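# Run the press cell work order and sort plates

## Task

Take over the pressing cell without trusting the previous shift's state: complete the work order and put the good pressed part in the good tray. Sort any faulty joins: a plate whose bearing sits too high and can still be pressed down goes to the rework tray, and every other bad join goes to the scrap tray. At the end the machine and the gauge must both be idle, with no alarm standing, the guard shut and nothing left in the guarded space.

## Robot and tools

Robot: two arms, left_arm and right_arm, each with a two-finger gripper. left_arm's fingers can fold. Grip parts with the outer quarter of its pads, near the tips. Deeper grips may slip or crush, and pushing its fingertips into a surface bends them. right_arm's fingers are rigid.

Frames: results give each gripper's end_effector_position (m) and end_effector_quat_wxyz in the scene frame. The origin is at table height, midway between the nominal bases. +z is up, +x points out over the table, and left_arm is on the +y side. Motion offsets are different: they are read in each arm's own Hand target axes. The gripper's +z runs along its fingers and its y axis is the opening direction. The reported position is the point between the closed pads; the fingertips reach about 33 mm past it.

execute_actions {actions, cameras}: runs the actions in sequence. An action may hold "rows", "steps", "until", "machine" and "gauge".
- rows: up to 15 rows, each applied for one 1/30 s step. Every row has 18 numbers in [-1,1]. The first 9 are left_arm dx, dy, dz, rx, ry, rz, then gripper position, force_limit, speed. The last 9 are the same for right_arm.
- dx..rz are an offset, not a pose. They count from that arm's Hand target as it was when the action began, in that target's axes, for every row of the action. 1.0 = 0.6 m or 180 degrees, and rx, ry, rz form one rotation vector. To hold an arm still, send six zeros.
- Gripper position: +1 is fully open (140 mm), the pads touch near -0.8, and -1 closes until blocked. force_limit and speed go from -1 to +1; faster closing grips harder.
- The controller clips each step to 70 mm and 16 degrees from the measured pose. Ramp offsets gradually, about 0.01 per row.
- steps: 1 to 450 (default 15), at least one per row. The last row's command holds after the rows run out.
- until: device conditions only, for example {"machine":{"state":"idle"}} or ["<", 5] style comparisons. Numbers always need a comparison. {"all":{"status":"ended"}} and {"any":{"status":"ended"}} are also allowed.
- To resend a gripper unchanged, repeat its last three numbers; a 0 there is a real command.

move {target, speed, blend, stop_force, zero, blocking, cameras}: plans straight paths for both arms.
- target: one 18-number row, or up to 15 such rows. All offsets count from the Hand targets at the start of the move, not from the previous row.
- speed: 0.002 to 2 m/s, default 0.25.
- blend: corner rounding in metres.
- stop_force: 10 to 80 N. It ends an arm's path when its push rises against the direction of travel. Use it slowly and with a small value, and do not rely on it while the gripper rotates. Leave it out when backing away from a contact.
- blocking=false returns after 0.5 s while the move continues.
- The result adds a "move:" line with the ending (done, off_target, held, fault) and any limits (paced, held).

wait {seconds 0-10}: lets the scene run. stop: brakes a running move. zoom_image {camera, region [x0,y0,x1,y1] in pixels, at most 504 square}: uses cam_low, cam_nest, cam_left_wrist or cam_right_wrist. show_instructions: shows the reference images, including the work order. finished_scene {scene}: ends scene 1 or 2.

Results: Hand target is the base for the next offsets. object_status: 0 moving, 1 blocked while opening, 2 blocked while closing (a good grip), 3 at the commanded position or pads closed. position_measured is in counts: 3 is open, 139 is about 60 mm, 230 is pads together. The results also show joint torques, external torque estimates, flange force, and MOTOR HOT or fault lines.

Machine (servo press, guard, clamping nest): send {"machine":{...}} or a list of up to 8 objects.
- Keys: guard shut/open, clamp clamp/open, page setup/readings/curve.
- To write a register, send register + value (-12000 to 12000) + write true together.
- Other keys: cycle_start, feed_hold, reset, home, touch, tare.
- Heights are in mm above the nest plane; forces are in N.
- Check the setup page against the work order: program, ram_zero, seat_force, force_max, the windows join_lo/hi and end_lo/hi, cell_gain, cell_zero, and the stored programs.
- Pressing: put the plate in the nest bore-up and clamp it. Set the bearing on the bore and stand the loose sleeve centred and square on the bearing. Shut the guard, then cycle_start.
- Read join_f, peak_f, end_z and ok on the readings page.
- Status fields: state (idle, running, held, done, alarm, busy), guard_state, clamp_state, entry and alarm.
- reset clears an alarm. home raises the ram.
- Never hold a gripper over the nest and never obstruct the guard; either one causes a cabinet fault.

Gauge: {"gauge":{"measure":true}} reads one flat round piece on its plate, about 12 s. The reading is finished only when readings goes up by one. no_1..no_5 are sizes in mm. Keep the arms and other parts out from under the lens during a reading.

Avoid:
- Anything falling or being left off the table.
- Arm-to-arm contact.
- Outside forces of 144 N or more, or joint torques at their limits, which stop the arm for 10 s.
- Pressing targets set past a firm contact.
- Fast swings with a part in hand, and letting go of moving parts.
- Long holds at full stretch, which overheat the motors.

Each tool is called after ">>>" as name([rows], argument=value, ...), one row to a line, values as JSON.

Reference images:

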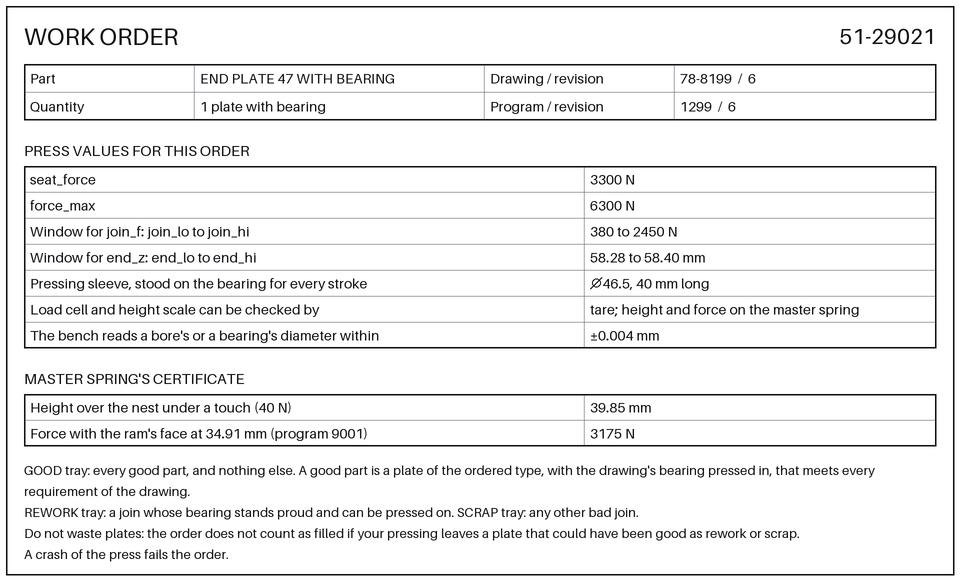

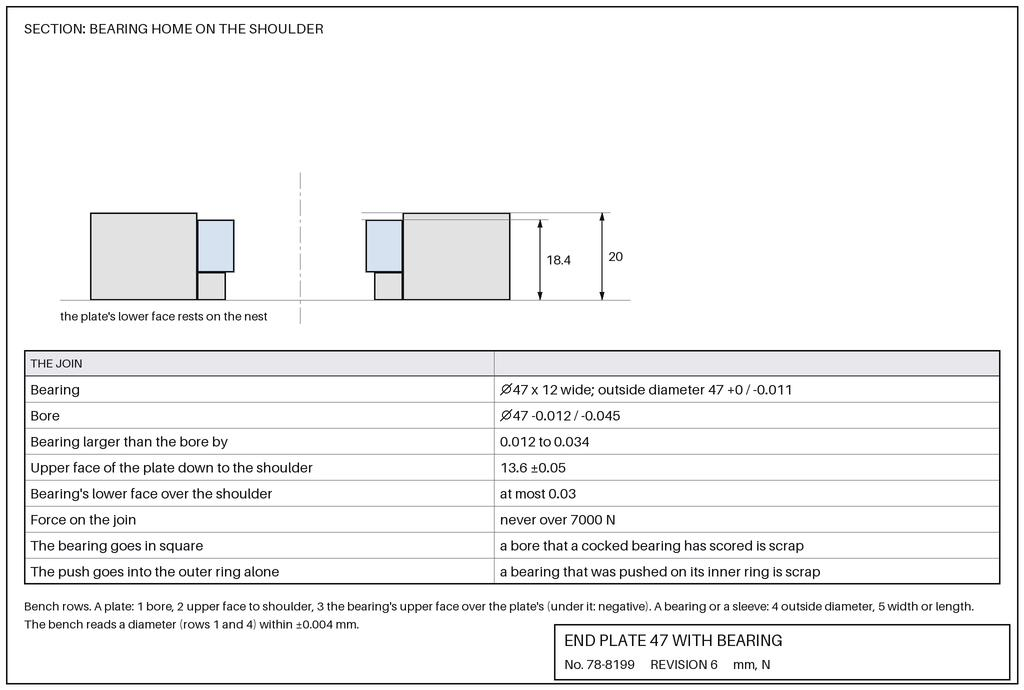

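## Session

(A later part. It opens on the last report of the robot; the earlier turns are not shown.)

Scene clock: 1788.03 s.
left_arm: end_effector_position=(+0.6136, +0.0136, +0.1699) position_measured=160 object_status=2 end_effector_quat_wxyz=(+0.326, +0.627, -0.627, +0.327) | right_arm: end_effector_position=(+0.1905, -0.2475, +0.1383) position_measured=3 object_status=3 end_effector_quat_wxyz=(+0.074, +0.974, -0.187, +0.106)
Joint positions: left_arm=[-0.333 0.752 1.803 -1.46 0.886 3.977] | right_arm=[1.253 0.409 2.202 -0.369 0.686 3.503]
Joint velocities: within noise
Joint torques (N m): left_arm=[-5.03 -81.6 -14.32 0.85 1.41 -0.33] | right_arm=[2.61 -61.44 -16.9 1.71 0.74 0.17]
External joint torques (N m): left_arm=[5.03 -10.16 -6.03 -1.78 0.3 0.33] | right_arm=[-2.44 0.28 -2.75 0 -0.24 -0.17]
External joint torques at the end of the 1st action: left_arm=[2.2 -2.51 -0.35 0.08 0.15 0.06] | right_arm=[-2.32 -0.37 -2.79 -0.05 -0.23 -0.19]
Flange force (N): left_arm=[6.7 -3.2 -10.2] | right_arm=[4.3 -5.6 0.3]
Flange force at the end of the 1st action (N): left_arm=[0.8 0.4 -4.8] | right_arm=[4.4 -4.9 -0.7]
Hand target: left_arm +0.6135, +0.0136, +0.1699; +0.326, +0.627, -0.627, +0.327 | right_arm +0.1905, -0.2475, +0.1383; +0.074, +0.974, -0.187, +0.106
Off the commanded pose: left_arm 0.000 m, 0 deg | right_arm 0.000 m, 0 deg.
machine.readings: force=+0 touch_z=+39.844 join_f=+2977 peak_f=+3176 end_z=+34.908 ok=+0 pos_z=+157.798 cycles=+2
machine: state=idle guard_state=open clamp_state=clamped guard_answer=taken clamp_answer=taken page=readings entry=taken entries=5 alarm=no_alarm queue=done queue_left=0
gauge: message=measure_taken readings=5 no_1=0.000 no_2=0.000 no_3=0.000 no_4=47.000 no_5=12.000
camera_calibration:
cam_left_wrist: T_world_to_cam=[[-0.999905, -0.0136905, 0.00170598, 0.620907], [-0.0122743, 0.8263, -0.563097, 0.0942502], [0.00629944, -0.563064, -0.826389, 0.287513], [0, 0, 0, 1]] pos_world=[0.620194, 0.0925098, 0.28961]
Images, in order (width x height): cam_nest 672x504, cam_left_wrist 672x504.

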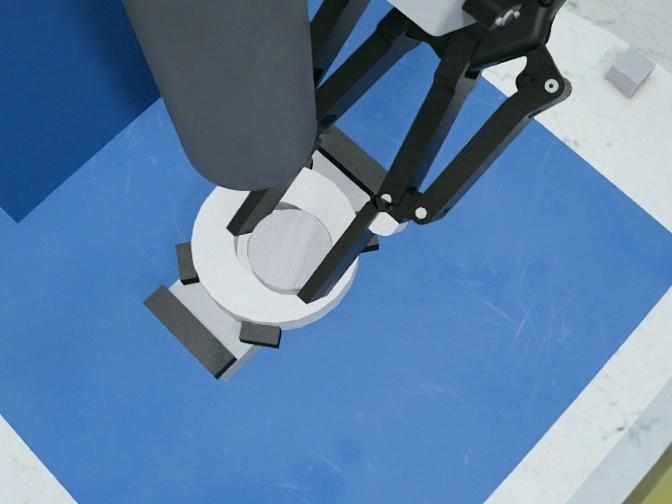

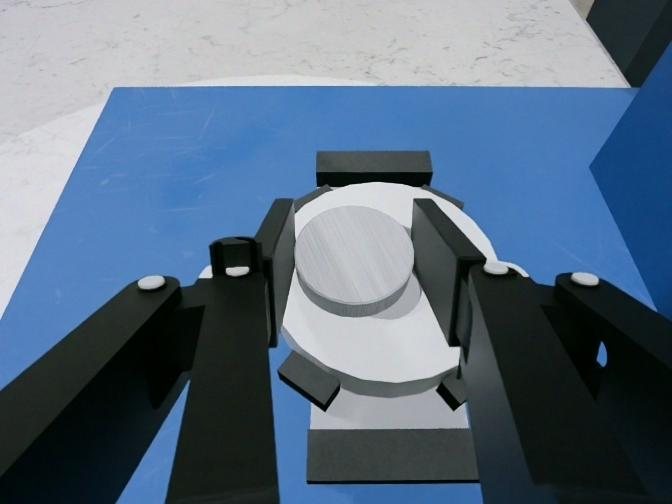

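>>> move([
  [0.0137,0,-0.0096,0,0,0,-1,-1,-1,0,0,0,0,0,0,1,1,1],
  [0.0139,0.0213,-0.0093,0,0,0,-1,-1,-1,0,0,0,0,0,0,1,1,1],
], speed=0.03, cameras=[])

>>> move(target=[-0.0171,0,0.012,0,0,0,-1,-1,-1,0,0,0,0,0,0,1,1,1], speed=0.008, stop_force=10, cameras=["cam_nest"])

>>> zoom_image(camera="cam_nest", region=[220, 190, 330, 300])

Scene clock: 1799.80 s.
left_arm: end_effector_position=(+0.6007, +0.0134, +0.1799) position_measured=160 object_status=2 end_effector_quat_wxyz=(+0.326, +0.627, -0.627, +0.327) | right_arm: end_effector_position=(+0.1905, -0.2475, +0.1383) position_measured=3 object_status=3 end_effector_quat_wxyz=(+0.074, +0.974, -0.187, +0.106)
Joint positions: left_arm=[-0.339 0.727 1.829 -1.466 0.883 3.979] | right_arm=[1.253 0.409 2.202 -0.369 0.686 3.503]
Joint velocities: within noise
Joint torques (N m): left_arm=[-2.02 -87.95 -20.46 -1.1 1.71 -0.03] | right_arm=[2.66 -61.48 -16.86 1.73 0.71 0.19]
External joint torques (N m): left_arm=[1.86 -1.7 0.13 0.16 0 0.03] | right_arm=[-2.52 0.13 -2.84 -0.02 -0.21 -0.19]
Flange force (N): left_arm=[0.3 0.7 -4.0] | right_arm=[4.5 -5.7 0.0]
Hand target: left_arm +0.6007, +0.0134, +0.1799; +0.326, +0.627, -0.627, +0.327 | right_arm +0.1905, -0.2475, +0.1383; +0.074, +0.974, -0.187, +0.106
Off the commanded pose: left_arm 0.000 m, 0 deg | right_arm 0.000 m, 0 deg.
machine.readings: force=+0 touch_z=+39.844 join_f=+2977 peak_f=+3176 end_z=+34.908 ok=+0 pos_z=+157.798 cycles=+2
machine: state=idle guard_state=open clamp_state=clamped guard_answer=taken clamp_answer=taken page=readings entry=taken entries=5 alarm=no_alarm queue=done queue_left=0
gauge: message=measure_taken readings=5 no_1=0.000 no_2=0.000 no_3=0.000 no_4=47.000 no_5=12.000
move: done
No camera images: "cameras" was empty.

Scene clock: 1801.67 s.
left_arm: end_effector_position=(+0.6008, +0.0133, +0.1698) position_measured=160 object_status=2 end_effector_quat_wxyz=(+0.326, +0.627, -0.627, +0.327) | right_arm: end_effector_position=(+0.1905, -0.2475, +0.1383) position_measured=3 object_status=3 end_effector_quat_wxyz=(+0.074, +0.974, -0.187, +0.106)
Joint positions: left_arm=[-0.339 0.741 1.829 -1.478 0.881 3.997] | right_arm=[1.253 0.409 2.202 -0.369 0.686 3.503]
Joint velocities: within noise
Joint torques (N m): left_arm=[-6.08 -76.04 -18.21 -0.46 -1.61 -0.02] | right_arm=[2.46 -61.42 -16.92 1.74 0.78 0.15]
External joint torques (N m): left_arm=[6.02 -14.2 -1.63 -0.49 3.35 0.01] | right_arm=[-2.21 -0.09 -2.78 -0.02 -0.28 -0.14]
Flange force (N): left_arm=[9.0 5.4 -21.6] | right_arm=[4.0 -5.2 -0.3]
Hand target: left_arm +0.6008, +0.0133, +0.1698; +0.326, +0.627, -0.627, +0.327 (not the last commanded pose) | right_arm +0.1905, -0.2475, +0.1383; +0.074, +0.974, -0.187, +0.106
Off the commanded pose: left_arm 0.002 m, 0 deg | right_arm 0.000 m, 0 deg.
machine.readings: force=+0 touch_z=+39.844 join_f=+2977 peak_f=+3176 end_z=+34.908 ok=+0 pos_z=+157.798 cycles=+2
machine: state=idle guard_state=open clamp_state=clamped guard_answer=taken clamp_answer=taken page=readings entry=taken entries=5 alarm=no_alarm queue=done queue_left=0
gauge: message=measure_taken readings=5 no_1=0.000 no_2=0.000 no_3=0.000 no_4=47.000 no_5=12.000
move: contact (left_arm)
Images, in order (width x height): cam_nest 672x504.

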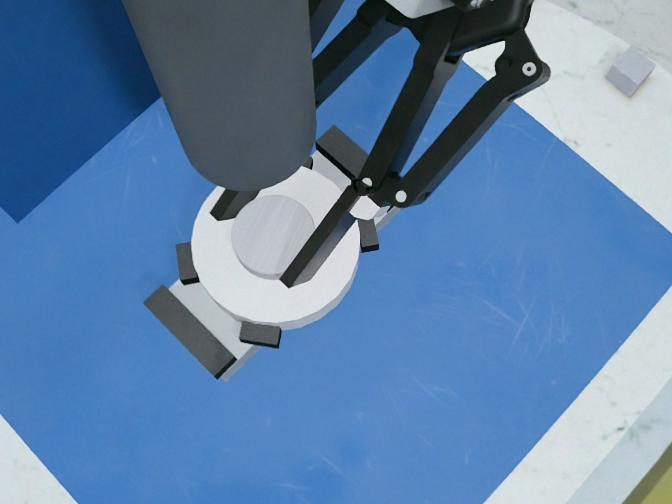

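Scaled by 4.582 from the camera's 672x504 image, which has a finer 960x720 frame.

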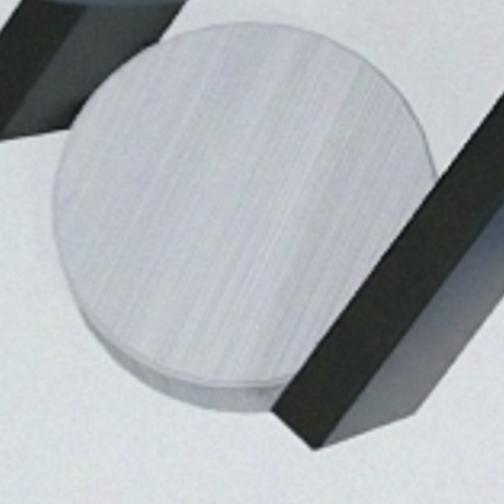

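>>> execute_actions([
  {"rows":[[0.0003,0.0001,-0.00035,0,0,0,-1,-1,-1,0,0,0,0,0,0,1,1,1]],"steps":15},
], cameras=[])

>>> execute_actions([
  {"rows":[[0.00014,0,-0.0001,0,0,0,-1,-1,-1,0,0,0,0,0,0,1,1,1]],"steps":15},
], cameras=[])

Scene clock: 1808.20 s.
left_arm: end_effector_position=(+0.6007, +0.0134, +0.1700) position_measured=160 object_status=2 end_effector_quat_wxyz=(+0.326, +0.627, -0.627, +0.327) | right_arm: end_effector_position=(+0.1905, -0.2475, +0.1383) position_measured=3 object_status=3 end_effector_quat_wxyz=(+0.074, +0.974, -0.187, +0.106)
Joint positions: left_arm=[-0.339 0.741 1.829 -1.478 0.881 3.997] | right_arm=[1.253 0.409 2.202 -0.369 0.686 3.503]
Joint velocities: within noise
Joint torques (N m): left_arm=[-4.59 -81.55 -17.06 -0.24 0.37 -0.12] | right_arm=[2.53 -61.4 -16.89 1.81 0.74 0.12]
External joint torques (N m): left_arm=[4.51 -8.71 -2.68 -0.71 1.37 0.12] | right_arm=[-2.58 0.2 -2.72 -0.11 -0.23 -0.12]
Flange force (N): left_arm=[5.3 0.5 -12.2] | right_arm=[4.5 -5.5 0.4]
Hand target: left_arm +0.6007, +0.0134, +0.1700; +0.326, +0.627, -0.627, +0.327 | right_arm +0.1905, -0.2475, +0.1383; +0.074, +0.974, -0.187, +0.106
Off the commanded pose: left_arm 0.000 m, 0 deg | right_arm 0.000 m, 0 deg.
machine.readings: force=+0 touch_z=+39.844 join_f=+2977 peak_f=+3176 end_z=+34.908 ok=+0 pos_z=+157.798 cycles=+2
machine: state=idle guard_state=open clamp_state=clamped guard_answer=taken clamp_answer=taken page=readings entry=taken entries=5 alarm=no_alarm queue=done queue_left=0
gauge: message=measure_taken readings=5 no_1=0.000 no_2=0.000 no_3=0.000 no_4=47.000 no_5=12.000
No camera images: "cameras" was empty.

Scene clock: 1808.90 s.
left_arm: end_effector_position=(+0.6007, +0.0134, +0.1701) position_measured=160 object_status=2 end_effector_quat_wxyz=(+0.326, +0.627, -0.627, +0.327) | right_arm: end_effector_position=(+0.1905, -0.2475, +0.1383) position_measured=3 object_status=3 end_effector_quat_wxyz=(+0.074, +0.974, -0.187, +0.106)
Joint positions: left_arm=[-0.339 0.74 1.829 -1.478 0.881 3.996] | right_arm=[1.253 0.409 2.202 -0.369 0.686 3.503]
Joint velocities: within noise
Joint torques (N m): left_arm=[-2.87 -83.64 -17.84 -0.3 0.57 -0.04] | right_arm=[2.53 -61.53 -16.83 1.78 0.78 0.17]
External joint torques (N m): left_arm=[2.8 -6.68 -2.28 -0.66 1.16 0.04] | right_arm=[-2.24 0.15 -2.76 -0.07 -0.28 -0.16]
Flange force (N): left_arm=[4.6 0.3 -8.5] | right_arm=[4.0 -5.4 0.2]
Hand target: left_arm +0.6007, +0.0134, +0.1701; +0.326, +0.627, -0.627, +0.327 | right_arm +0.1905, -0.2475, +0.1383; +0.074, +0.974, -0.187, +0.106
Off the commanded pose: left_arm 0.000 m, 0 deg | right_arm 0.000 m, 0 deg.
machine.readings: force=+0 touch_z=+39.844 join_f=+2977 peak_f=+3176 end_z=+34.908 ok=+0 pos_z=+157.798 cycles=+2
machine: state=idle guard_state=open clamp_state=clamped guard_answer=taken clamp_answer=taken page=readings entry=taken entries=5 alarm=no_alarm queue=done queue_left=0
gauge: message=measure_taken readings=5 no_1=0.000 no_2=0.000 no_3=0.000 no_4=47.000 no_5=12.000
No camera images: "cameras" was empty.

>>> execute_actions([
  {"rows":[[0.0002,0,-0.00014,0,0,0,-1,-1,-1,0,0,0,0,0,0,1,1,1]],"steps":15},
  {"rows":[[0,0,0,0,0,0,0.05,-1,-0.98,0,0,0,0,0,0,1,1,1]],"steps":75},
], cameras=["cam_nest","cam_left_wrist"])

>>> zoom_image(camera="cam_nest", region=[220, 190, 330, 300])

>>> zoom_image(camera="cam_left_wrist", region=[230, 150, 480, 400])

Scene clock: 1820.27 s.
left_arm: end_effector_position=(+0.6007, +0.0134, +0.1703) position_measured=123 object_status=3 end_effector_quat_wxyz=(+0.326, +0.627, -0.627, +0.327) | right_arm: end_effector_position=(+0.1905, -0.2475, +0.1383) position_measured=3 object_status=3 end_effector_quat_wxyz=(+0.074, +0.974, -0.187, +0.106)
Joint positions: left_arm=[-0.339 0.74 1.829 -1.477 0.881 3.996] | right_arm=[1.253 0.409 2.202 -0.369 0.686 3.503]
Joint velocities: within noise
Joint torques (N m): left_arm=[-1.82 -87.4 -19.51 -1.05 1.57 -0.13] | right_arm=[2.53 -61.56 -16.83 1.82 0.72 0.19]
External joint torques (N m): left_arm=[1.6 -2.82 -0.41 0.1 0.17 0.13] | right_arm=[-2.38 0.79 -2.78 -0.1 -0.22 -0.19]
External joint torques at the end of the 1st action: left_arm=[2.67 -3.05 -1.26 -0.37 0.19 0.16] | right_arm=[-2.43 0.43 -2.79 -0.11 -0.22 -0.14]
Flange force (N): left_arm=[1.5 0.8 -4.5] | right_arm=[3.9 -6.3 1.1]
Flange force at the end of the 1st action (N): left_arm=[1.0 -0.6 -4.9] | right_arm=[4.1 -5.8 0.6]
Hand target: left_arm +0.6007, +0.0134, +0.1703; +0.326, +0.627, -0.627, +0.327 | right_arm +0.1905, -0.2475, +0.1383; +0.074, +0.974, -0.187, +0.106
Off the commanded pose: left_arm 0.000 m, 0 deg | right_arm 0.000 m, 0 deg.
machine.readings: force=+0 touch_z=+39.844 join_f=+2977 peak_f=+3176 end_z=+34.908 ok=+0 pos_z=+157.798 cycles=+2
machine: state=idle guard_state=open clamp_state=clamped guard_answer=taken clamp_answer=taken page=readings entry=taken entries=5 alarm=no_alarm queue=done queue_left=0
gauge: message=measure_taken readings=5 no_1=0.000 no_2=0.000 no_3=0.000 no_4=47.000 no_5=12.000
camera_calibration:
cam_left_wrist: T_world_to_cam=[[-0.999905, -0.0136902, 0.00170788, 0.608104], [-0.0122742, 0.826221, -0.563212, 0.094524], [0.00629939, -0.563179, -0.826311, 0.287799], [0, 0, 0, 1]] pos_world=[0.607394, 0.0923099, 0.29001]
Images, in order (width x height): cam_nest 672x504, cam_left_wrist 672x504.

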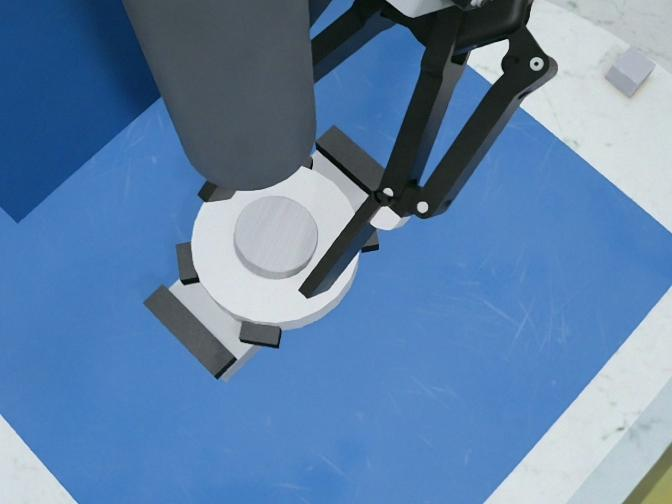

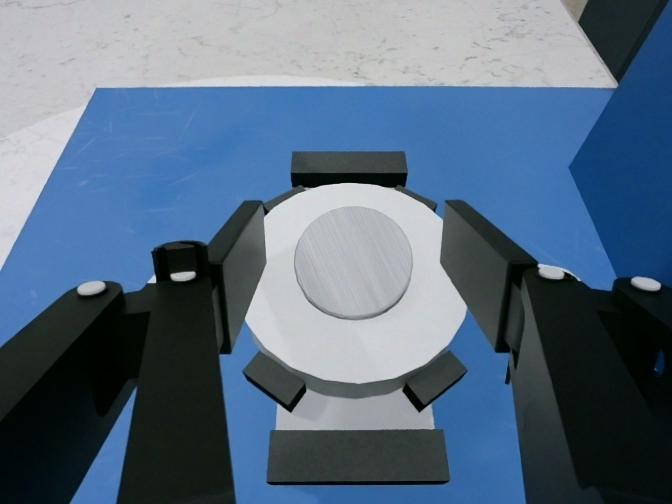

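Scaled by 4.582 from the camera's 672x504 image, which has a finer 960x720 frame.

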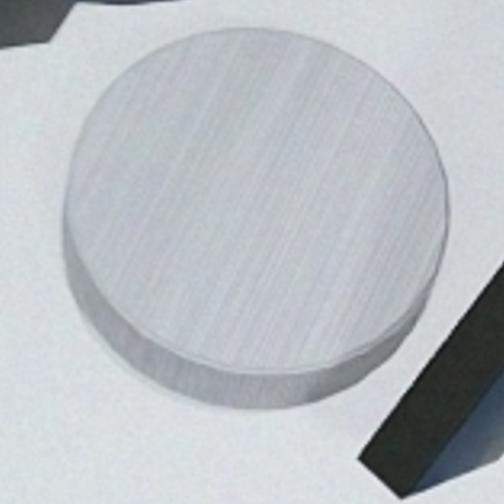

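Scaled by 2.016 from the camera's 672x504 image, which has a finer 960x720 frame.

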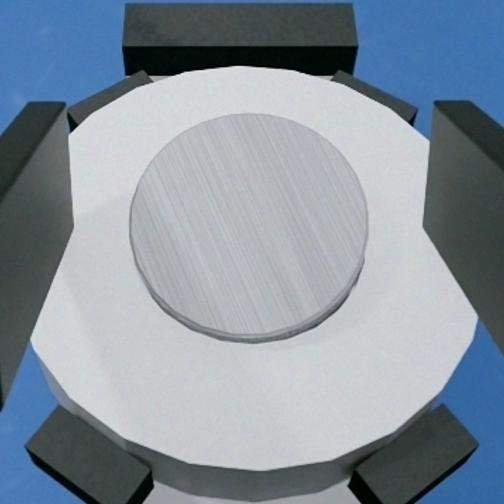

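>>> execute_actions([
  {"rows":[[0,0,0,0,0,0,-1,-1,-1,0,0,0,0,0,0,1,1,1]],"steps":80},
], cameras=[])

>>> move([
  [0.0191,0,-0.0134,0,0,0,-1,-1,-1,0,0,0,0,0,0,1,1,1],
  [0.0191,-0.0217,-0.0134,0,0,0,-1,-1,-1,0,0,0,0,0,0,1,1,1],
], speed=0.03, cameras=[])

>>> move(target=[-0.0225,0,0.0158,0,0,0,-1,-1,-1,0,0,0,0,0,0,1,1,1], speed=0.01, stop_force=15, cameras=[])

>>> execute_actions([
  {"rows":[[0,0,0,0,0,0,-0.05,-1,-0.9,0,0,0,0,0,0,1,1,1]],"steps":40},
  {"rows":[[0.0004,0,-0.0003,0,0,0,-1,-1,-1,0,0,0,0,0,0,1,1,1]],"steps":80},
], cameras=["cam_nest","cam_left_wrist"])

>>> zoom_image(camera="cam_left_wrist", region=[230, 150, 480, 400])

>>> zoom_image(camera="cam_left_wrist", region=[290, 195, 420, 325])

Scene clock: 1861.40 s.
left_arm: end_effector_position=(+0.6007, +0.0134, +0.1703) position_measured=160 object_status=2 end_effector_quat_wxyz=(+0.326, +0.627, -0.627, +0.327) | right_arm: end_effector_position=(+0.1905, -0.2475, +0.1383) position_measured=3 object_status=3 end_effector_quat_wxyz=(+0.074, +0.974, -0.187, +0.106)
Joint positions: left_arm=[-0.339 0.74 1.829 -1.477 0.881 3.996] | right_arm=[1.253 0.409 2.202 -0.369 0.686 3.503]
Joint velocities: within noise
Joint torques (N m): left_arm=[-4.72 -86.18 -17.69 -0.55 2.16 -0.13] | right_arm=[2.7 -61.49 -16.81 1.76 0.75 0.11]
External joint torques (N m): left_arm=[4.74 -4.39 -2.39 -0.41 -0.42 0.13] | right_arm=[-2.69 0.39 -2.83 -0.05 -0.24 -0.11]
Flange force (N): left_arm=[1.3 -2.5 -7.4] | right_arm=[4.5 -5.9 0.6]
Hand target: left_arm +0.6007, +0.0134, +0.1703; +0.326, +0.627, -0.627, +0.327 | right_arm +0.1905, -0.2475, +0.1383; +0.074, +0.974, -0.187, +0.106
Off the commanded pose: left_arm 0.000 m, 0 deg | right_arm 0.000 m, 0 deg.
machine.readings: force=+0 touch_z=+39.844 join_f=+2977 peak_f=+3176 end_z=+34.908 ok=+0 pos_z=+157.798 cycles=+2
machine: state=idle guard_state=open clamp_state=clamped guard_answer=taken clamp_answer=taken page=readings entry=taken entries=5 alarm=no_alarm queue=done queue_left=0
gauge: message=measure_taken readings=5 no_1=0.000 no_2=0.000 no_3=0.000 no_4=47.000 no_5=12.000
No camera images: "cameras" was empty.

Scene clock: 1862.57 s.
left_arm: end_effector_position=(+0.6137, +0.0134, +0.1843) position_measured=160 object_status=2 end_effector_quat_wxyz=(+0.326, +0.627, -0.627, +0.327) | right_arm: end_effector_position=(+0.1905, -0.2475, +0.1383) position_measured=3 object_status=3 end_effector_quat_wxyz=(+0.074, +0.974, -0.187, +0.106)
Joint positions: left_arm=[-0.333 0.732 1.802 -1.445 0.889 3.952] | right_arm=[1.253 0.409 2.202 -0.369 0.686 3.503]
Joint velocities: within noise
Joint torques (N m): left_arm=[-2.53 -88.48 -21.27 -1.1 1.66 -0.04] | right_arm=[2.41 -61.12 -16.76 1.76 0.69 0.11]
External joint torques (N m): left_arm=[2.21 -2.59 -0.12 0.15 0.02 0.03] | right_arm=[-2.24 -0.12 -2.95 -0.05 -0.19 -0.1]
Flange force (N): left_arm=[0.9 0.9 -5.0] | right_arm=[4.0 -5.5 -0.5]
Hand target: left_arm +0.6137, +0.0134, +0.1843; +0.326, +0.627, -0.627, +0.327 | right_arm +0.1905, -0.2475, +0.1383; +0.074, +0.974, -0.187, +0.106
Off the commanded pose: left_arm 0.000 m, 0 deg | right_arm 0.000 m, 0 deg.
machine.readings: force=+0 touch_z=+39.844 join_f=+2977 peak_f=+3176 end_z=+34.908 ok=+0 pos_z=+157.798 cycles=+2
machine: state=idle guard_state=open clamp_state=clamped guard_answer=taken clamp_answer=taken page=readings entry=taken entries=5 alarm=no_alarm queue=done queue_left=0
gauge: message=measure_taken readings=5 no_1=0.000 no_2=0.000 no_3=0.000 no_4=47.000 no_5=12.000
move: done
No camera images: "cameras" was empty.

Scene clock: 1864.63 s.
left_arm: end_effector_position=(+0.6139, +0.0134, +0.1695) position_measured=160 object_status=2 end_effector_quat_wxyz=(+0.326, +0.627, -0.627, +0.328) | right_arm: end_effector_position=(+0.1905, -0.2475, +0.1383) position_measured=3 object_status=3 end_effector_quat_wxyz=(+0.074, +0.974, -0.187, +0.106)
Joint positions: left_arm=[-0.333 0.753 1.802 -1.461 0.886 3.978] | right_arm=[1.253 0.409 2.202 -0.369 0.686 3.503]
Joint velocities: within noise
Joint torques (N m): left_arm=[-3.26 -74.5 -16.07 0.41 -2.74 -0.2] | right_arm=[2.42 -61.49 -16.98 1.8 0.73 0.17]
External joint torques (N m): left_arm=[3.36 -17.2 -4.36 -1.34 4.44 0.19] | right_arm=[-2.28 0.23 -2.66 -0.1 -0.22 -0.17]
Flange force (N): left_arm=[13.6 4.8 -19.7] | right_arm=[4.0 -5.4 0.3]
Hand target: left_arm +0.6138, +0.0134, +0.1695; +0.326, +0.627, -0.627, +0.327 (not the last commanded pose) | right_arm +0.1905, -0.2475, +0.1383; +0.074, +0.974, -0.187, +0.106
Off the commanded pose: left_arm 0.002 m, 0 deg | right_arm 0.000 m, 0 deg.
machine.readings: force=+0 touch_z=+39.844 join_f=+2977 peak_f=+3176 end_z=+34.908 ok=+0 pos_z=+157.798 cycles=+2
machine: state=idle guard_state=open clamp_state=clamped guard_answer=taken clamp_answer=taken page=readings entry=taken entries=5 alarm=no_alarm queue=done queue_left=0
gauge: message=measure_taken readings=5 no_1=0.000 no_2=0.000 no_3=0.000 no_4=47.000 no_5=12.000
move: contact (left_arm)
No camera images: "cameras" was empty.

Scene clock: 1868.83 s.
left_arm: end_effector_position=(+0.6138, +0.0134, +0.1698) position_measured=160 object_status=2 end_effector_quat_wxyz=(+0.326, +0.627, -0.627, +0.327) | right_arm: end_effector_position=(+0.1905, -0.2475, +0.1383) position_measured=3 object_status=3 end_effector_quat_wxyz=(+0.074, +0.974, -0.187, +0.106)
Joint positions: left_arm=[-0.333 0.752 1.802 -1.461 0.886 3.978] | right_arm=[1.253 0.409 2.202 -0.369 0.686 3.503]
Joint velocities: within noise
Joint torques (N m): left_arm=[-6.31 -80.06 -13.03 1.31 1.45 -0.33] | right_arm=[2.47 -61.62 -17.03 1.79 0.74 0.18]
External joint torques (N m): left_arm=[6.08 -11.77 -7.58 -2.26 0.27 0.33] | right_arm=[-2.46 0.15 -2.69 -0.07 -0.23 -0.17]
External joint torques at the end of the 1st action: left_arm=[2.03 -2.86 -0.37 0.06 0.17 0.1] | right_arm=[-2.51 0.46 -2.72 -0.1 -0.19 -0.14]
Flange force (N): left_arm=[7.8 -4.9 -11.4] | right_arm=[4.4 -5.4 0.2]
Flange force at the end of the 1st action (N): left_arm=[1.2 0.8 -5.0] | right_arm=[4.3 -5.8 0.7]
Hand target: left_arm +0.6138, +0.0134, +0.1698; +0.326, +0.627, -0.627, +0.327 | right_arm +0.1905, -0.2475, +0.1383; +0.074, +0.974, -0.187, +0.106
Off the commanded pose: left_arm 0.000 m, 0 deg | right_arm 0.000 m, 0 deg.
machine.readings: force=+0 touch_z=+39.844 join_f=+2977 peak_f=+3176 end_z=+34.908 ok=+0 pos_z=+157.798 cycles=+2
machine: state=idle guard_state=open clamp_state=clamped guard_answer=taken clamp_answer=taken page=readings entry=taken entries=5 alarm=no_alarm queue=done queue_left=0
gauge: message=measure_taken readings=5 no_1=0.000 no_2=0.000 no_3=0.000 no_4=47.000 no_5=12.000
camera_calibration:
cam_left_wrist: T_world_to_cam=[[-0.999905, -0.0136643, 0.0015707, 0.621141], [-0.0121746, 0.826143, -0.563329, 0.0943811], [0.00639986, -0.563294, -0.826231, 0.28723], [0, 0, 0, 1]] pos_world=[0.620394, 0.0923101, 0.28951]
Images, in order (width x height): cam_nest 672x504, cam_left_wrist 672x504.

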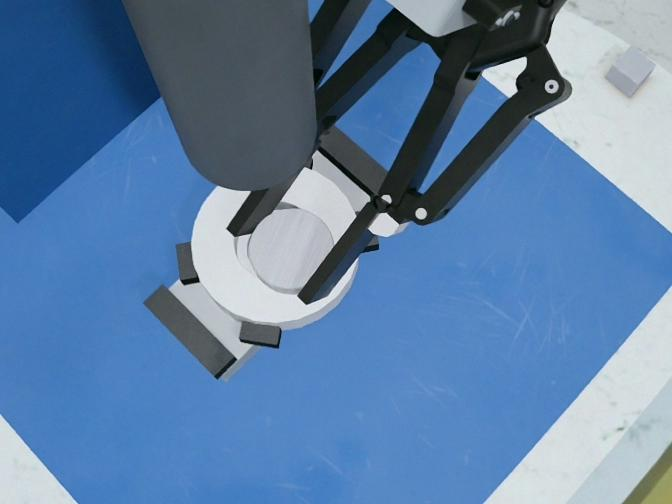

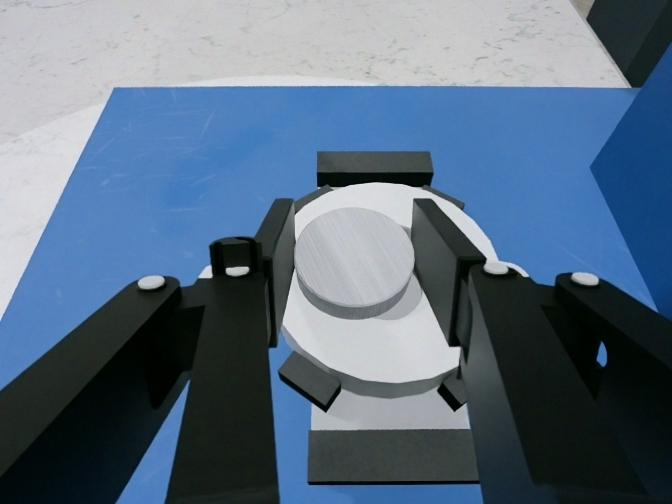

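Scaled by 2.016 from the camera's 672x504 image, which has a finer 960x720 frame.

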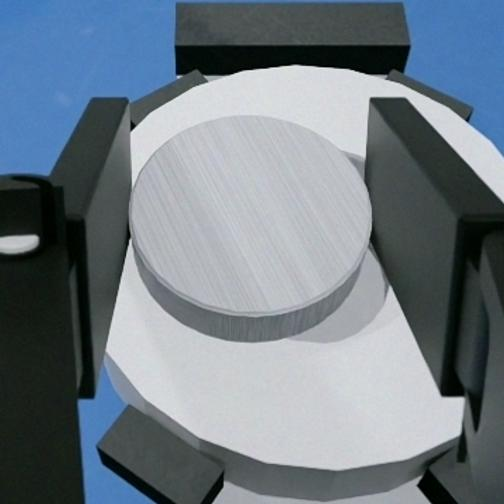

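Scaled by 3.877 from the camera's 672x504 image, which has a finer 960x720 frame.

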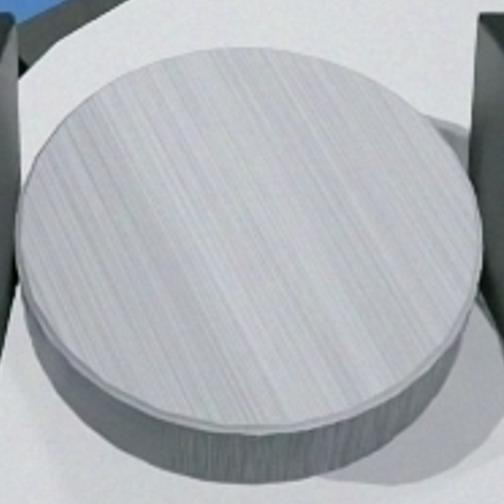

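>>> move([
  [0.0137,0,-0.0096,0,0,0,-1,-1,-1,0,0,0,0,0,0,1,1,1],
  [0.0143,0.0218,-0.0086,0,0,0,-1,-1,-1,0,0,0,0,0,0,1,1,1],
], speed=0.03, cameras=[])

>>> move(target=[-0.0171,0,0.012,0,0,0,-1,-1,-1,0,0,0,0,0,0,1,1,1], speed=0.008, stop_force=10, cameras=["cam_nest","cam_left_wrist"])

>>> zoom_image(camera="cam_nest", region=[220, 190, 330, 300])

>>> zoom_image(camera="cam_left_wrist", region=[230, 150, 480, 400])

Scene clock: 1898.37 s.
left_arm: end_effector_position=(+0.6007, +0.0127, +0.1798) position_measured=160 object_status=2 end_effector_quat_wxyz=(+0.326, +0.627, -0.627, +0.327) | right_arm: end_effector_position=(+0.1905, -0.2475, +0.1383) position_measured=3 object_status=3 end_effector_quat_wxyz=(+0.074, +0.974, -0.187, +0.106)
Joint positions: left_arm=[-0.34 0.727 1.829 -1.468 0.882 3.979] | right_arm=[1.253 0.409 2.202 -0.369 0.686 3.503]
Joint velocities: within noise
Joint torques (N m): left_arm=[-2.28 -88.52 -20.74 -1.17 1.71 -0.1] | right_arm=[2.35 -61.48 -16.82 1.77 0.73 0.18]
External joint torques (N m): left_arm=[2.19 -1.2 0.33 0.22 0 0.1] | right_arm=[-2.13 -0.17 -2.88 -0.06 -0.22 -0.18]
Flange force (N): left_arm=[-0.6 0.5 -4.0] | right_arm=[3.9 -5.3 -0.6]
Hand target: left_arm +0.6007, +0.0127, +0.1798; +0.326, +0.627, -0.627, +0.327 | right_arm +0.1905, -0.2475, +0.1383; +0.074, +0.974, -0.187, +0.106
Off the commanded pose: left_arm 0.000 m, 0 deg | right_arm 0.000 m, 0 deg.
machine.readings: force=+0 touch_z=+39.844 join_f=+2977 peak_f=+3176 end_z=+34.908 ok=+0 pos_z=+157.798 cycles=+2
machine: state=idle guard_state=open clamp_state=clamped guard_answer=taken clamp_answer=taken page=readings entry=taken entries=5 alarm=no_alarm queue=done queue_left=0
gauge: message=measure_taken readings=5 no_1=0.000 no_2=0.000 no_3=0.000 no_4=47.000 no_5=12.000
move: done
No camera images: "cameras" was empty.

Scene clock: 1900.20 s.
left_arm: end_effector_position=(+0.6008, +0.0126, +0.1698) position_measured=160 object_status=2 end_effector_quat_wxyz=(+0.326, +0.627, -0.627, +0.328) | right_arm: end_effector_position=(+0.1905, -0.2475, +0.1383) position_measured=3 object_status=3 end_effector_quat_wxyz=(+0.074, +0.974, -0.187, +0.106)
Joint positions: left_arm=[-0.34 0.741 1.828 -1.479 0.881 3.997] | right_arm=[1.253 0.409 2.202 -0.369 0.686 3.503]
Joint velocities: within noise
Joint torques (N m): left_arm=[-8.23 -74.6 -18.61 -0.72 -1.7 0] | right_arm=[2.79 -61.29 -16.72 1.74 0.71 0.22]
External joint torques (N m): left_arm=[8.03 -15.79 -1.37 -0.25 3.44 -0.01] | right_arm=[-2.6 0.16 -2.89 -0.03 -0.2 -0.21]
Flange force (N): left_arm=[9.1 5.9 -25.8] | right_arm=[4.7 -5.8 0.0]
Hand target: left_arm +0.6008, +0.0126, +0.1698; +0.326, +0.627, -0.627, +0.328 (not the last commanded pose) | right_arm +0.1905, -0.2475, +0.1383; +0.074, +0.974, -0.187, +0.106
Off the commanded pose: left_arm 0.003 m, 0 deg | right_arm 0.000 m, 0 deg.
machine.readings: force=+0 touch_z=+39.844 join_f=+2977 peak_f=+3176 end_z=+34.908 ok=+0 pos_z=+157.798 cycles=+2
machine: state=idle guard_state=open clamp_state=clamped guard_answer=taken clamp_answer=taken page=readings entry=taken entries=5 alarm=no_alarm queue=done queue_left=0
gauge: message=measure_taken readings=5 no_1=0.000 no_2=0.000 no_3=0.000 no_4=47.000 no_5=12.000
move: contact (left_arm)
camera_calibration:
cam_left_wrist: T_world_to_cam=[[-0.999904, -0.0137775, 0.00140795, 0.60819], [-0.0121756, 0.826063, -0.563446, 0.0948428], [0.00659981, -0.563409, -0.826152, 0.286785], [0, 0, 0, 1]] pos_world=[0.607393, 0.0916101, 0.28951]
Images, in order (width x height): cam_nest 672x504, cam_left_wrist 672x504.

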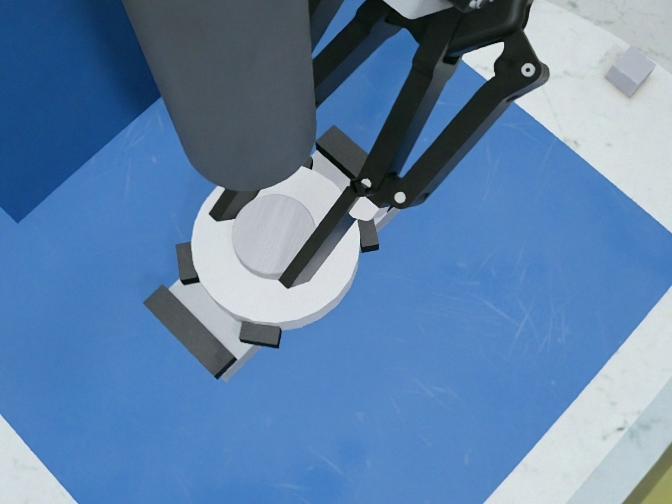

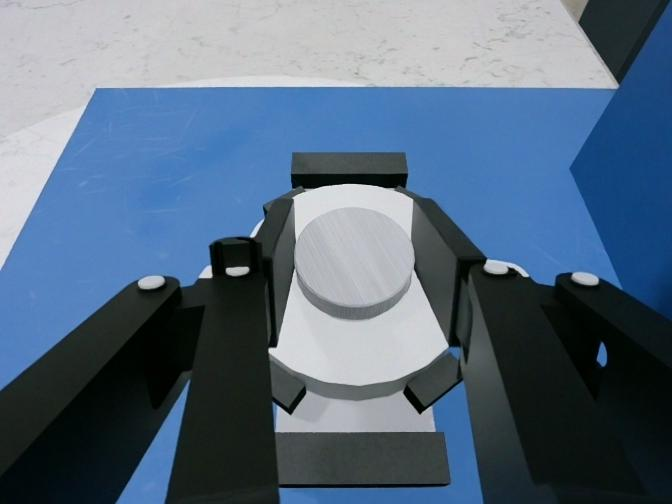

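Scaled by 4.582 from the camera's 672x504 image, which has a finer 960x720 frame.

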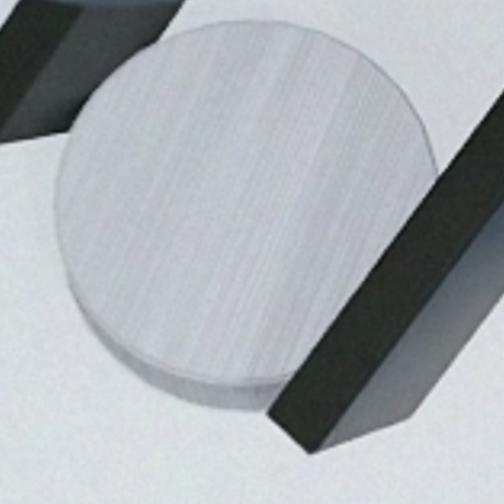

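Scaled by 2.016 from the camera's 672x504 image, which has a finer 960x720 frame.

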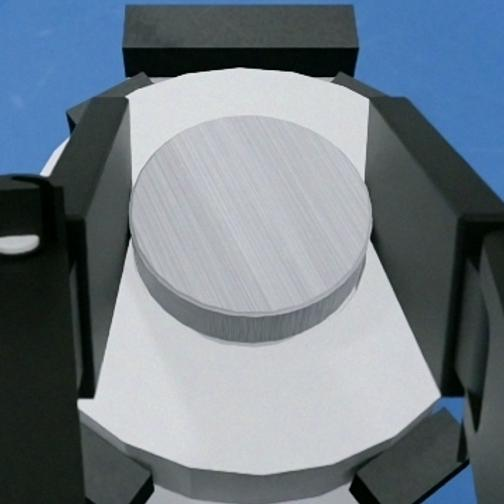

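>>> execute_actions([
  {"rows":[[0.00014,0,-0.0001,0,0,0,-1,-1,-1,0,0,0,0,0,0,1,1,1]],"steps":20},
  {"rows":[[0.00014,0,-0.0001,0,0,0,-1,-1,-1,0,0,0,0,0,0,1,1,1]],"steps":20},
  {"rows":[[0.00014,0.0000,-0.0001,0,0,0,-1,-1,-1,0,0,0,0,0,0,1,1,1]],"steps":20},
], cameras=["cam_nest"])

>>> zoom_image(camera="cam_nest", region=[220, 190, 330, 300])

Scene clock: 1922.30 s.
left_arm: end_effector_position=(+0.6008, +0.0126, +0.1701) position_measured=160 object_status=2 end_effector_quat_wxyz=(+0.326, +0.627, -0.627, +0.328) | right_arm: end_effector_position=(+0.1905, -0.2475, +0.1383) position_measured=3 object_status=3 end_effector_quat_wxyz=(+0.074, +0.974, -0.187, +0.106)
Joint positions: left_arm=[-0.34 0.741 1.829 -1.479 0.881 3.997] | right_arm=[1.253 0.409 2.202 -0.369 0.686 3.503]
Joint velocities: within noise
Joint torques (N m): left_arm=[-4.92 -82.13 -19.08 -0.85 0.11 -0.1] | right_arm=[2.26 -61.32 -16.92 1.8 0.78 0.16]
External joint torques (N m): left_arm=[4.87 -8.19 -0.82 -0.11 1.64 0.1] | right_arm=[-2.08 -0.13 -2.71 -0.09 -0.27 -0.15]
External joint torques at the end of the 1st action: left_arm=[7.29 -13.8 -2.26 -0.48 2.7 0.05] | right_arm=[-1.89 -0.11 -2.58 -0.06 -0.28 -0.17]
External joint torques at the end of the 2nd action: left_arm=[6.45 -11.67 -1.63 -0.29 2.14 0.01] | right_arm=[-2.45 -0.03 -2.71 -0.08 -0.25 -0.15]
Flange force (N): left_arm=[4.1 2.7 -14.0] | right_arm=[3.8 -5.0 -0.3]
Flange force at the end of the 1st action (N): left_arm=[7.9 3.4 -21.7] | right_arm=[3.5 -4.8 -0.3]
Flange force at the end of the 2nd action (N): left_arm=[6.6 3.2 -18.9] | right_arm=[4.4 -5.2 0.0]
Hand target: left_arm +0.6008, +0.0126, +0.1701; +0.326, +0.627, -0.627, +0.328 | right_arm +0.1905, -0.2475, +0.1383; +0.074, +0.974, -0.187, +0.106
Off the commanded pose: left_arm 0.000 m, 0 deg | right_arm 0.000 m, 0 deg.
machine.readings: force=+0 touch_z=+39.844 join_f=+2977 peak_f=+3176 end_z=+34.908 ok=+0 pos_z=+157.798 cycles=+2
machine: state=idle guard_state=open clamp_state=clamped guard_answer=taken clamp_answer=taken page=readings entry=taken entries=5 alarm=no_alarm queue=done queue_left=0
gauge: message=measure_taken readings=5 no_1=0.000 no_2=0.000 no_3=0.000 no_4=47.000 no_5=12.000
Images, in order (width x height): cam_nest 672x504.

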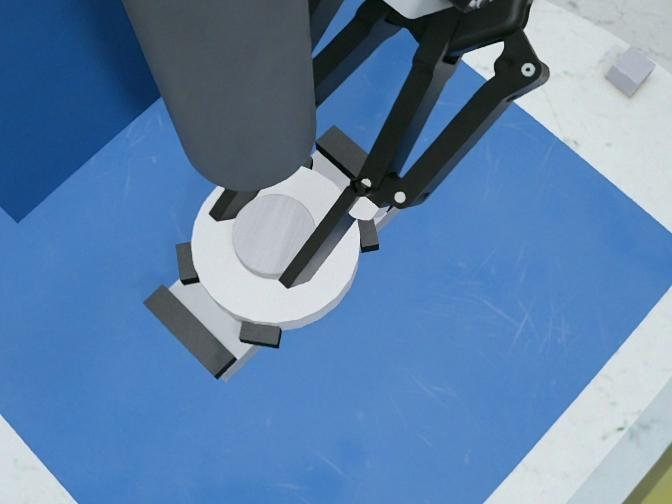

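Scaled by 4.582 from the camera's 672x504 image, which has a finer 960x720 frame.

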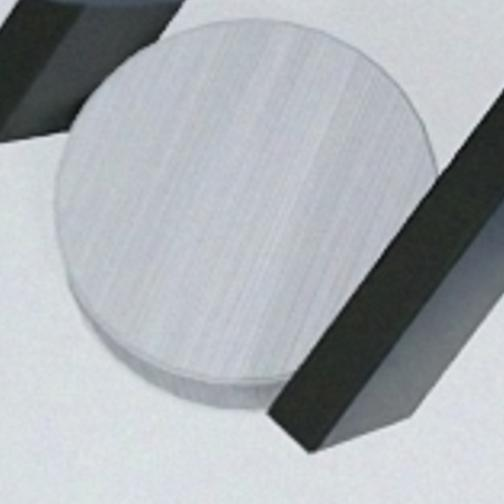

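>>> execute_actions([
  {"rows":[[0.00014,0.00017,-0.0001,0,0,0,-1,-1,-1,0,0,0,0,0,0,1,1,1]],"steps":20},
  {"rows":[[0.00014,0,-0.0001,0,0,0,-1,-1,-1,0,0,0,0,0,0,1,1,1]],"steps":20},
], cameras=[])

Scene clock: 1928.83 s.
left_arm: end_effector_position=(+0.6007, +0.0126, +0.1703) position_measured=160 object_status=2 end_effector_quat_wxyz=(+0.326, +0.627, -0.627, +0.328) | right_arm: end_effector_position=(+0.1905, -0.2475, +0.1383) position_measured=3 object_status=3 end_effector_quat_wxyz=(+0.074, +0.974, -0.187, +0.106)
Joint positions: left_arm=[-0.34 0.74 1.829 -1.479 0.881 3.997] | right_arm=[1.253 0.409 2.202 -0.369 0.686 3.503]
Joint velocities: within noise
Joint torques (N m): left_arm=[-3.53 -86.25 -18.71 -0.63 1.61 -0.18] | right_arm=[2.23 -61.17 -16.82 1.8 0.75 0.22]
External joint torques (N m): left_arm=[3.43 -4.02 -1.21 -0.33 0.13 0.17] | right_arm=[-1.92 -0.19 -2.75 -0.09 -0.24 -0.21]
External joint torques at the end of the 1st action: left_arm=[3.68 -6.71 -1.84 -0.53 0.69 0.13] | right_arm=[-2.07 0.55 -2.71 -0.11 -0.26 -0.13]
Flange force (N): left_arm=[1.3 0.0 -6.7] | right_arm=[3.6 -5.0 -0.6]
Flange force at the end of the 1st action (N): left_arm=[3.9 0.9 -9.5] | right_arm=[3.4 -5.8 0.8]
Hand target: left_arm +0.6007, +0.0126, +0.1703; +0.326, +0.627, -0.627, +0.328 | right_arm +0.1905, -0.2475, +0.1383; +0.074, +0.974, -0.187, +0.106
Off the commanded pose: left_arm 0.000 m, 0 deg | right_arm 0.000 m, 0 deg.
machine.readings: force=+0 touch_z=+39.844 join_f=+2977 peak_f=+3176 end_z=+34.908 ok=+0 pos_z=+157.798 cycles=+2
machine: state=idle guard_state=open clamp_state=clamped guard_answer=taken clamp_answer=taken page=readings entry=taken entries=5 alarm=no_alarm queue=done queue_left=0
gauge: message=measure_taken readings=5 no_1=0.000 no_2=0.000 no_3=0.000 no_4=47.000 no_5=12.000
No camera images: "cameras" was empty.

>>> execute_actions([
  {"rows":[[0,0,0,0,0,0,0.05,-1,-0.98,0,0,0,0,0,0,1,1,1]],"steps":75},
], cameras=["cam_nest","cam_left_wrist"])

>>> zoom_image(camera="cam_nest", region=[220, 190, 330, 300])

>>> zoom_image(camera="cam_left_wrist", region=[230, 150, 480, 400])

Scene clock: 1936.47 s.
left_arm: end_effector_position=(+0.6007, +0.0126, +0.1703) position_measured=123 object_status=3 end_effector_quat_wxyz=(+0.326, +0.627, -0.627, +0.328) | right_arm: end_effector_position=(+0.1905, -0.2475, +0.1383) position_measured=3 object_status=3 end_effector_quat_wxyz=(+0.074, +0.974, -0.187, +0.106)
Joint positions: left_arm=[-0.34 0.74 1.829 -1.479 0.881 3.997] | right_arm=[1.253 0.409 2.202 -0.369 0.686 3.503]
Joint velocities: within noise
Joint torques (N m): left_arm=[-2.41 -87.54 -19.69 -1 1.57 -0.05] | right_arm=[2.21 -61.36 -16.8 1.75 0.71 0.23]
External joint torques (N m): left_arm=[2.4 -3 -0.4 0.04 0.16 0.04] | right_arm=[-1.96 -0.29 -2.87 -0.03 -0.2 -0.22]
Flange force (N): left_arm=[1.2 0.6 -5.5] | right_arm=[3.7 -5.2 -0.9]
Hand target: left_arm +0.6007, +0.0126, +0.1703; +0.326, +0.627, -0.627, +0.328 | right_arm +0.1905, -0.2475, +0.1383; +0.074, +0.974, -0.187, +0.106
Off the commanded pose: left_arm 0.000 m, 0 deg | right_arm 0.000 m, 0 deg.
machine.readings: force=+0 touch_z=+39.844 join_f=+2977 peak_f=+3176 end_z=+34.908 ok=+0 pos_z=+157.798 cycles=+2
machine: state=idle guard_state=open clamp_state=clamped guard_answer=taken clamp_answer=taken page=readings entry=taken entries=5 alarm=no_alarm queue=done queue_left=0
gauge: message=measure_taken readings=5 no_1=0.000 no_2=0.000 no_3=0.000 no_4=47.000 no_5=12.000
camera_calibration:
cam_left_wrist: T_world_to_cam=[[-0.999906, -0.0136384, 0.0014335, 0.60807], [-0.0120751, 0.826065, -0.563445, 0.095062], [0.00650034, -0.56341, -0.826152, 0.287259], [0, 0, 0, 1]] pos_world=[0.607293, 0.0916102, 0.29001]
Images, in order (width x height): cam_nest 672x504, cam_left_wrist 672x504.

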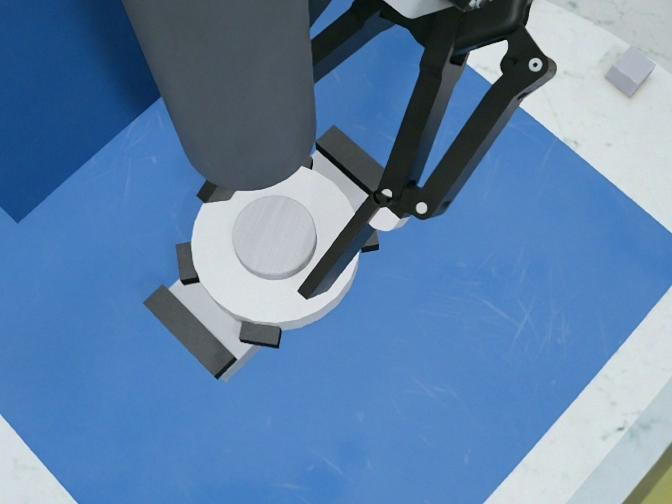

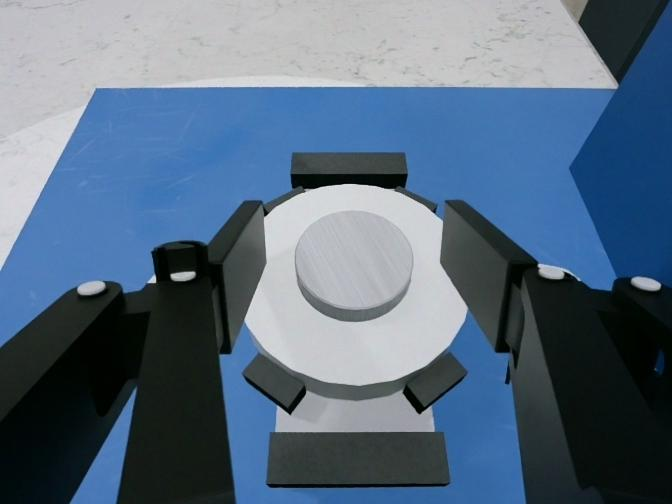

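Scaled by 4.582 from the camera's 672x504 image, which has a finer 960x720 frame.

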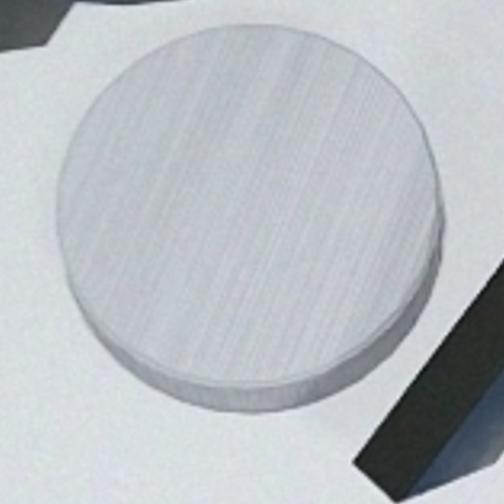

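Scaled by 2.016 from the camera's 672x504 image, which has a finer 960x720 frame.

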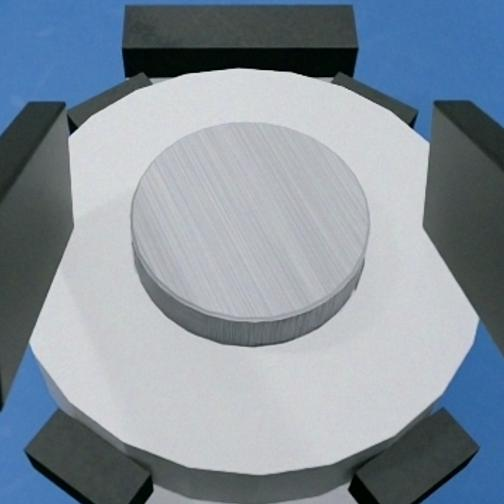

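>>> zoom_image(camera="cam_left_wrist", region=[285, 195, 425, 335])

>>> zoom_image(camera="cam_nest", region=[225, 230, 325, 290])

Scaled by 3.600 from the camera's 672x504 image, which has a finer 960x720 frame.

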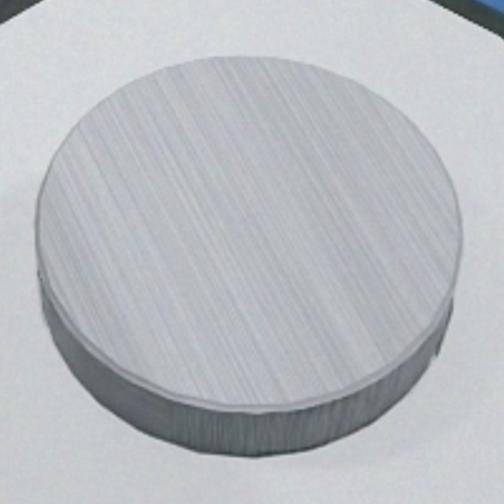

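Scaled by 5.040 from the camera's 672x504 image, which has a finer 960x720 frame.

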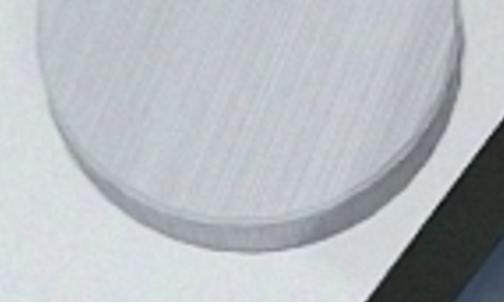

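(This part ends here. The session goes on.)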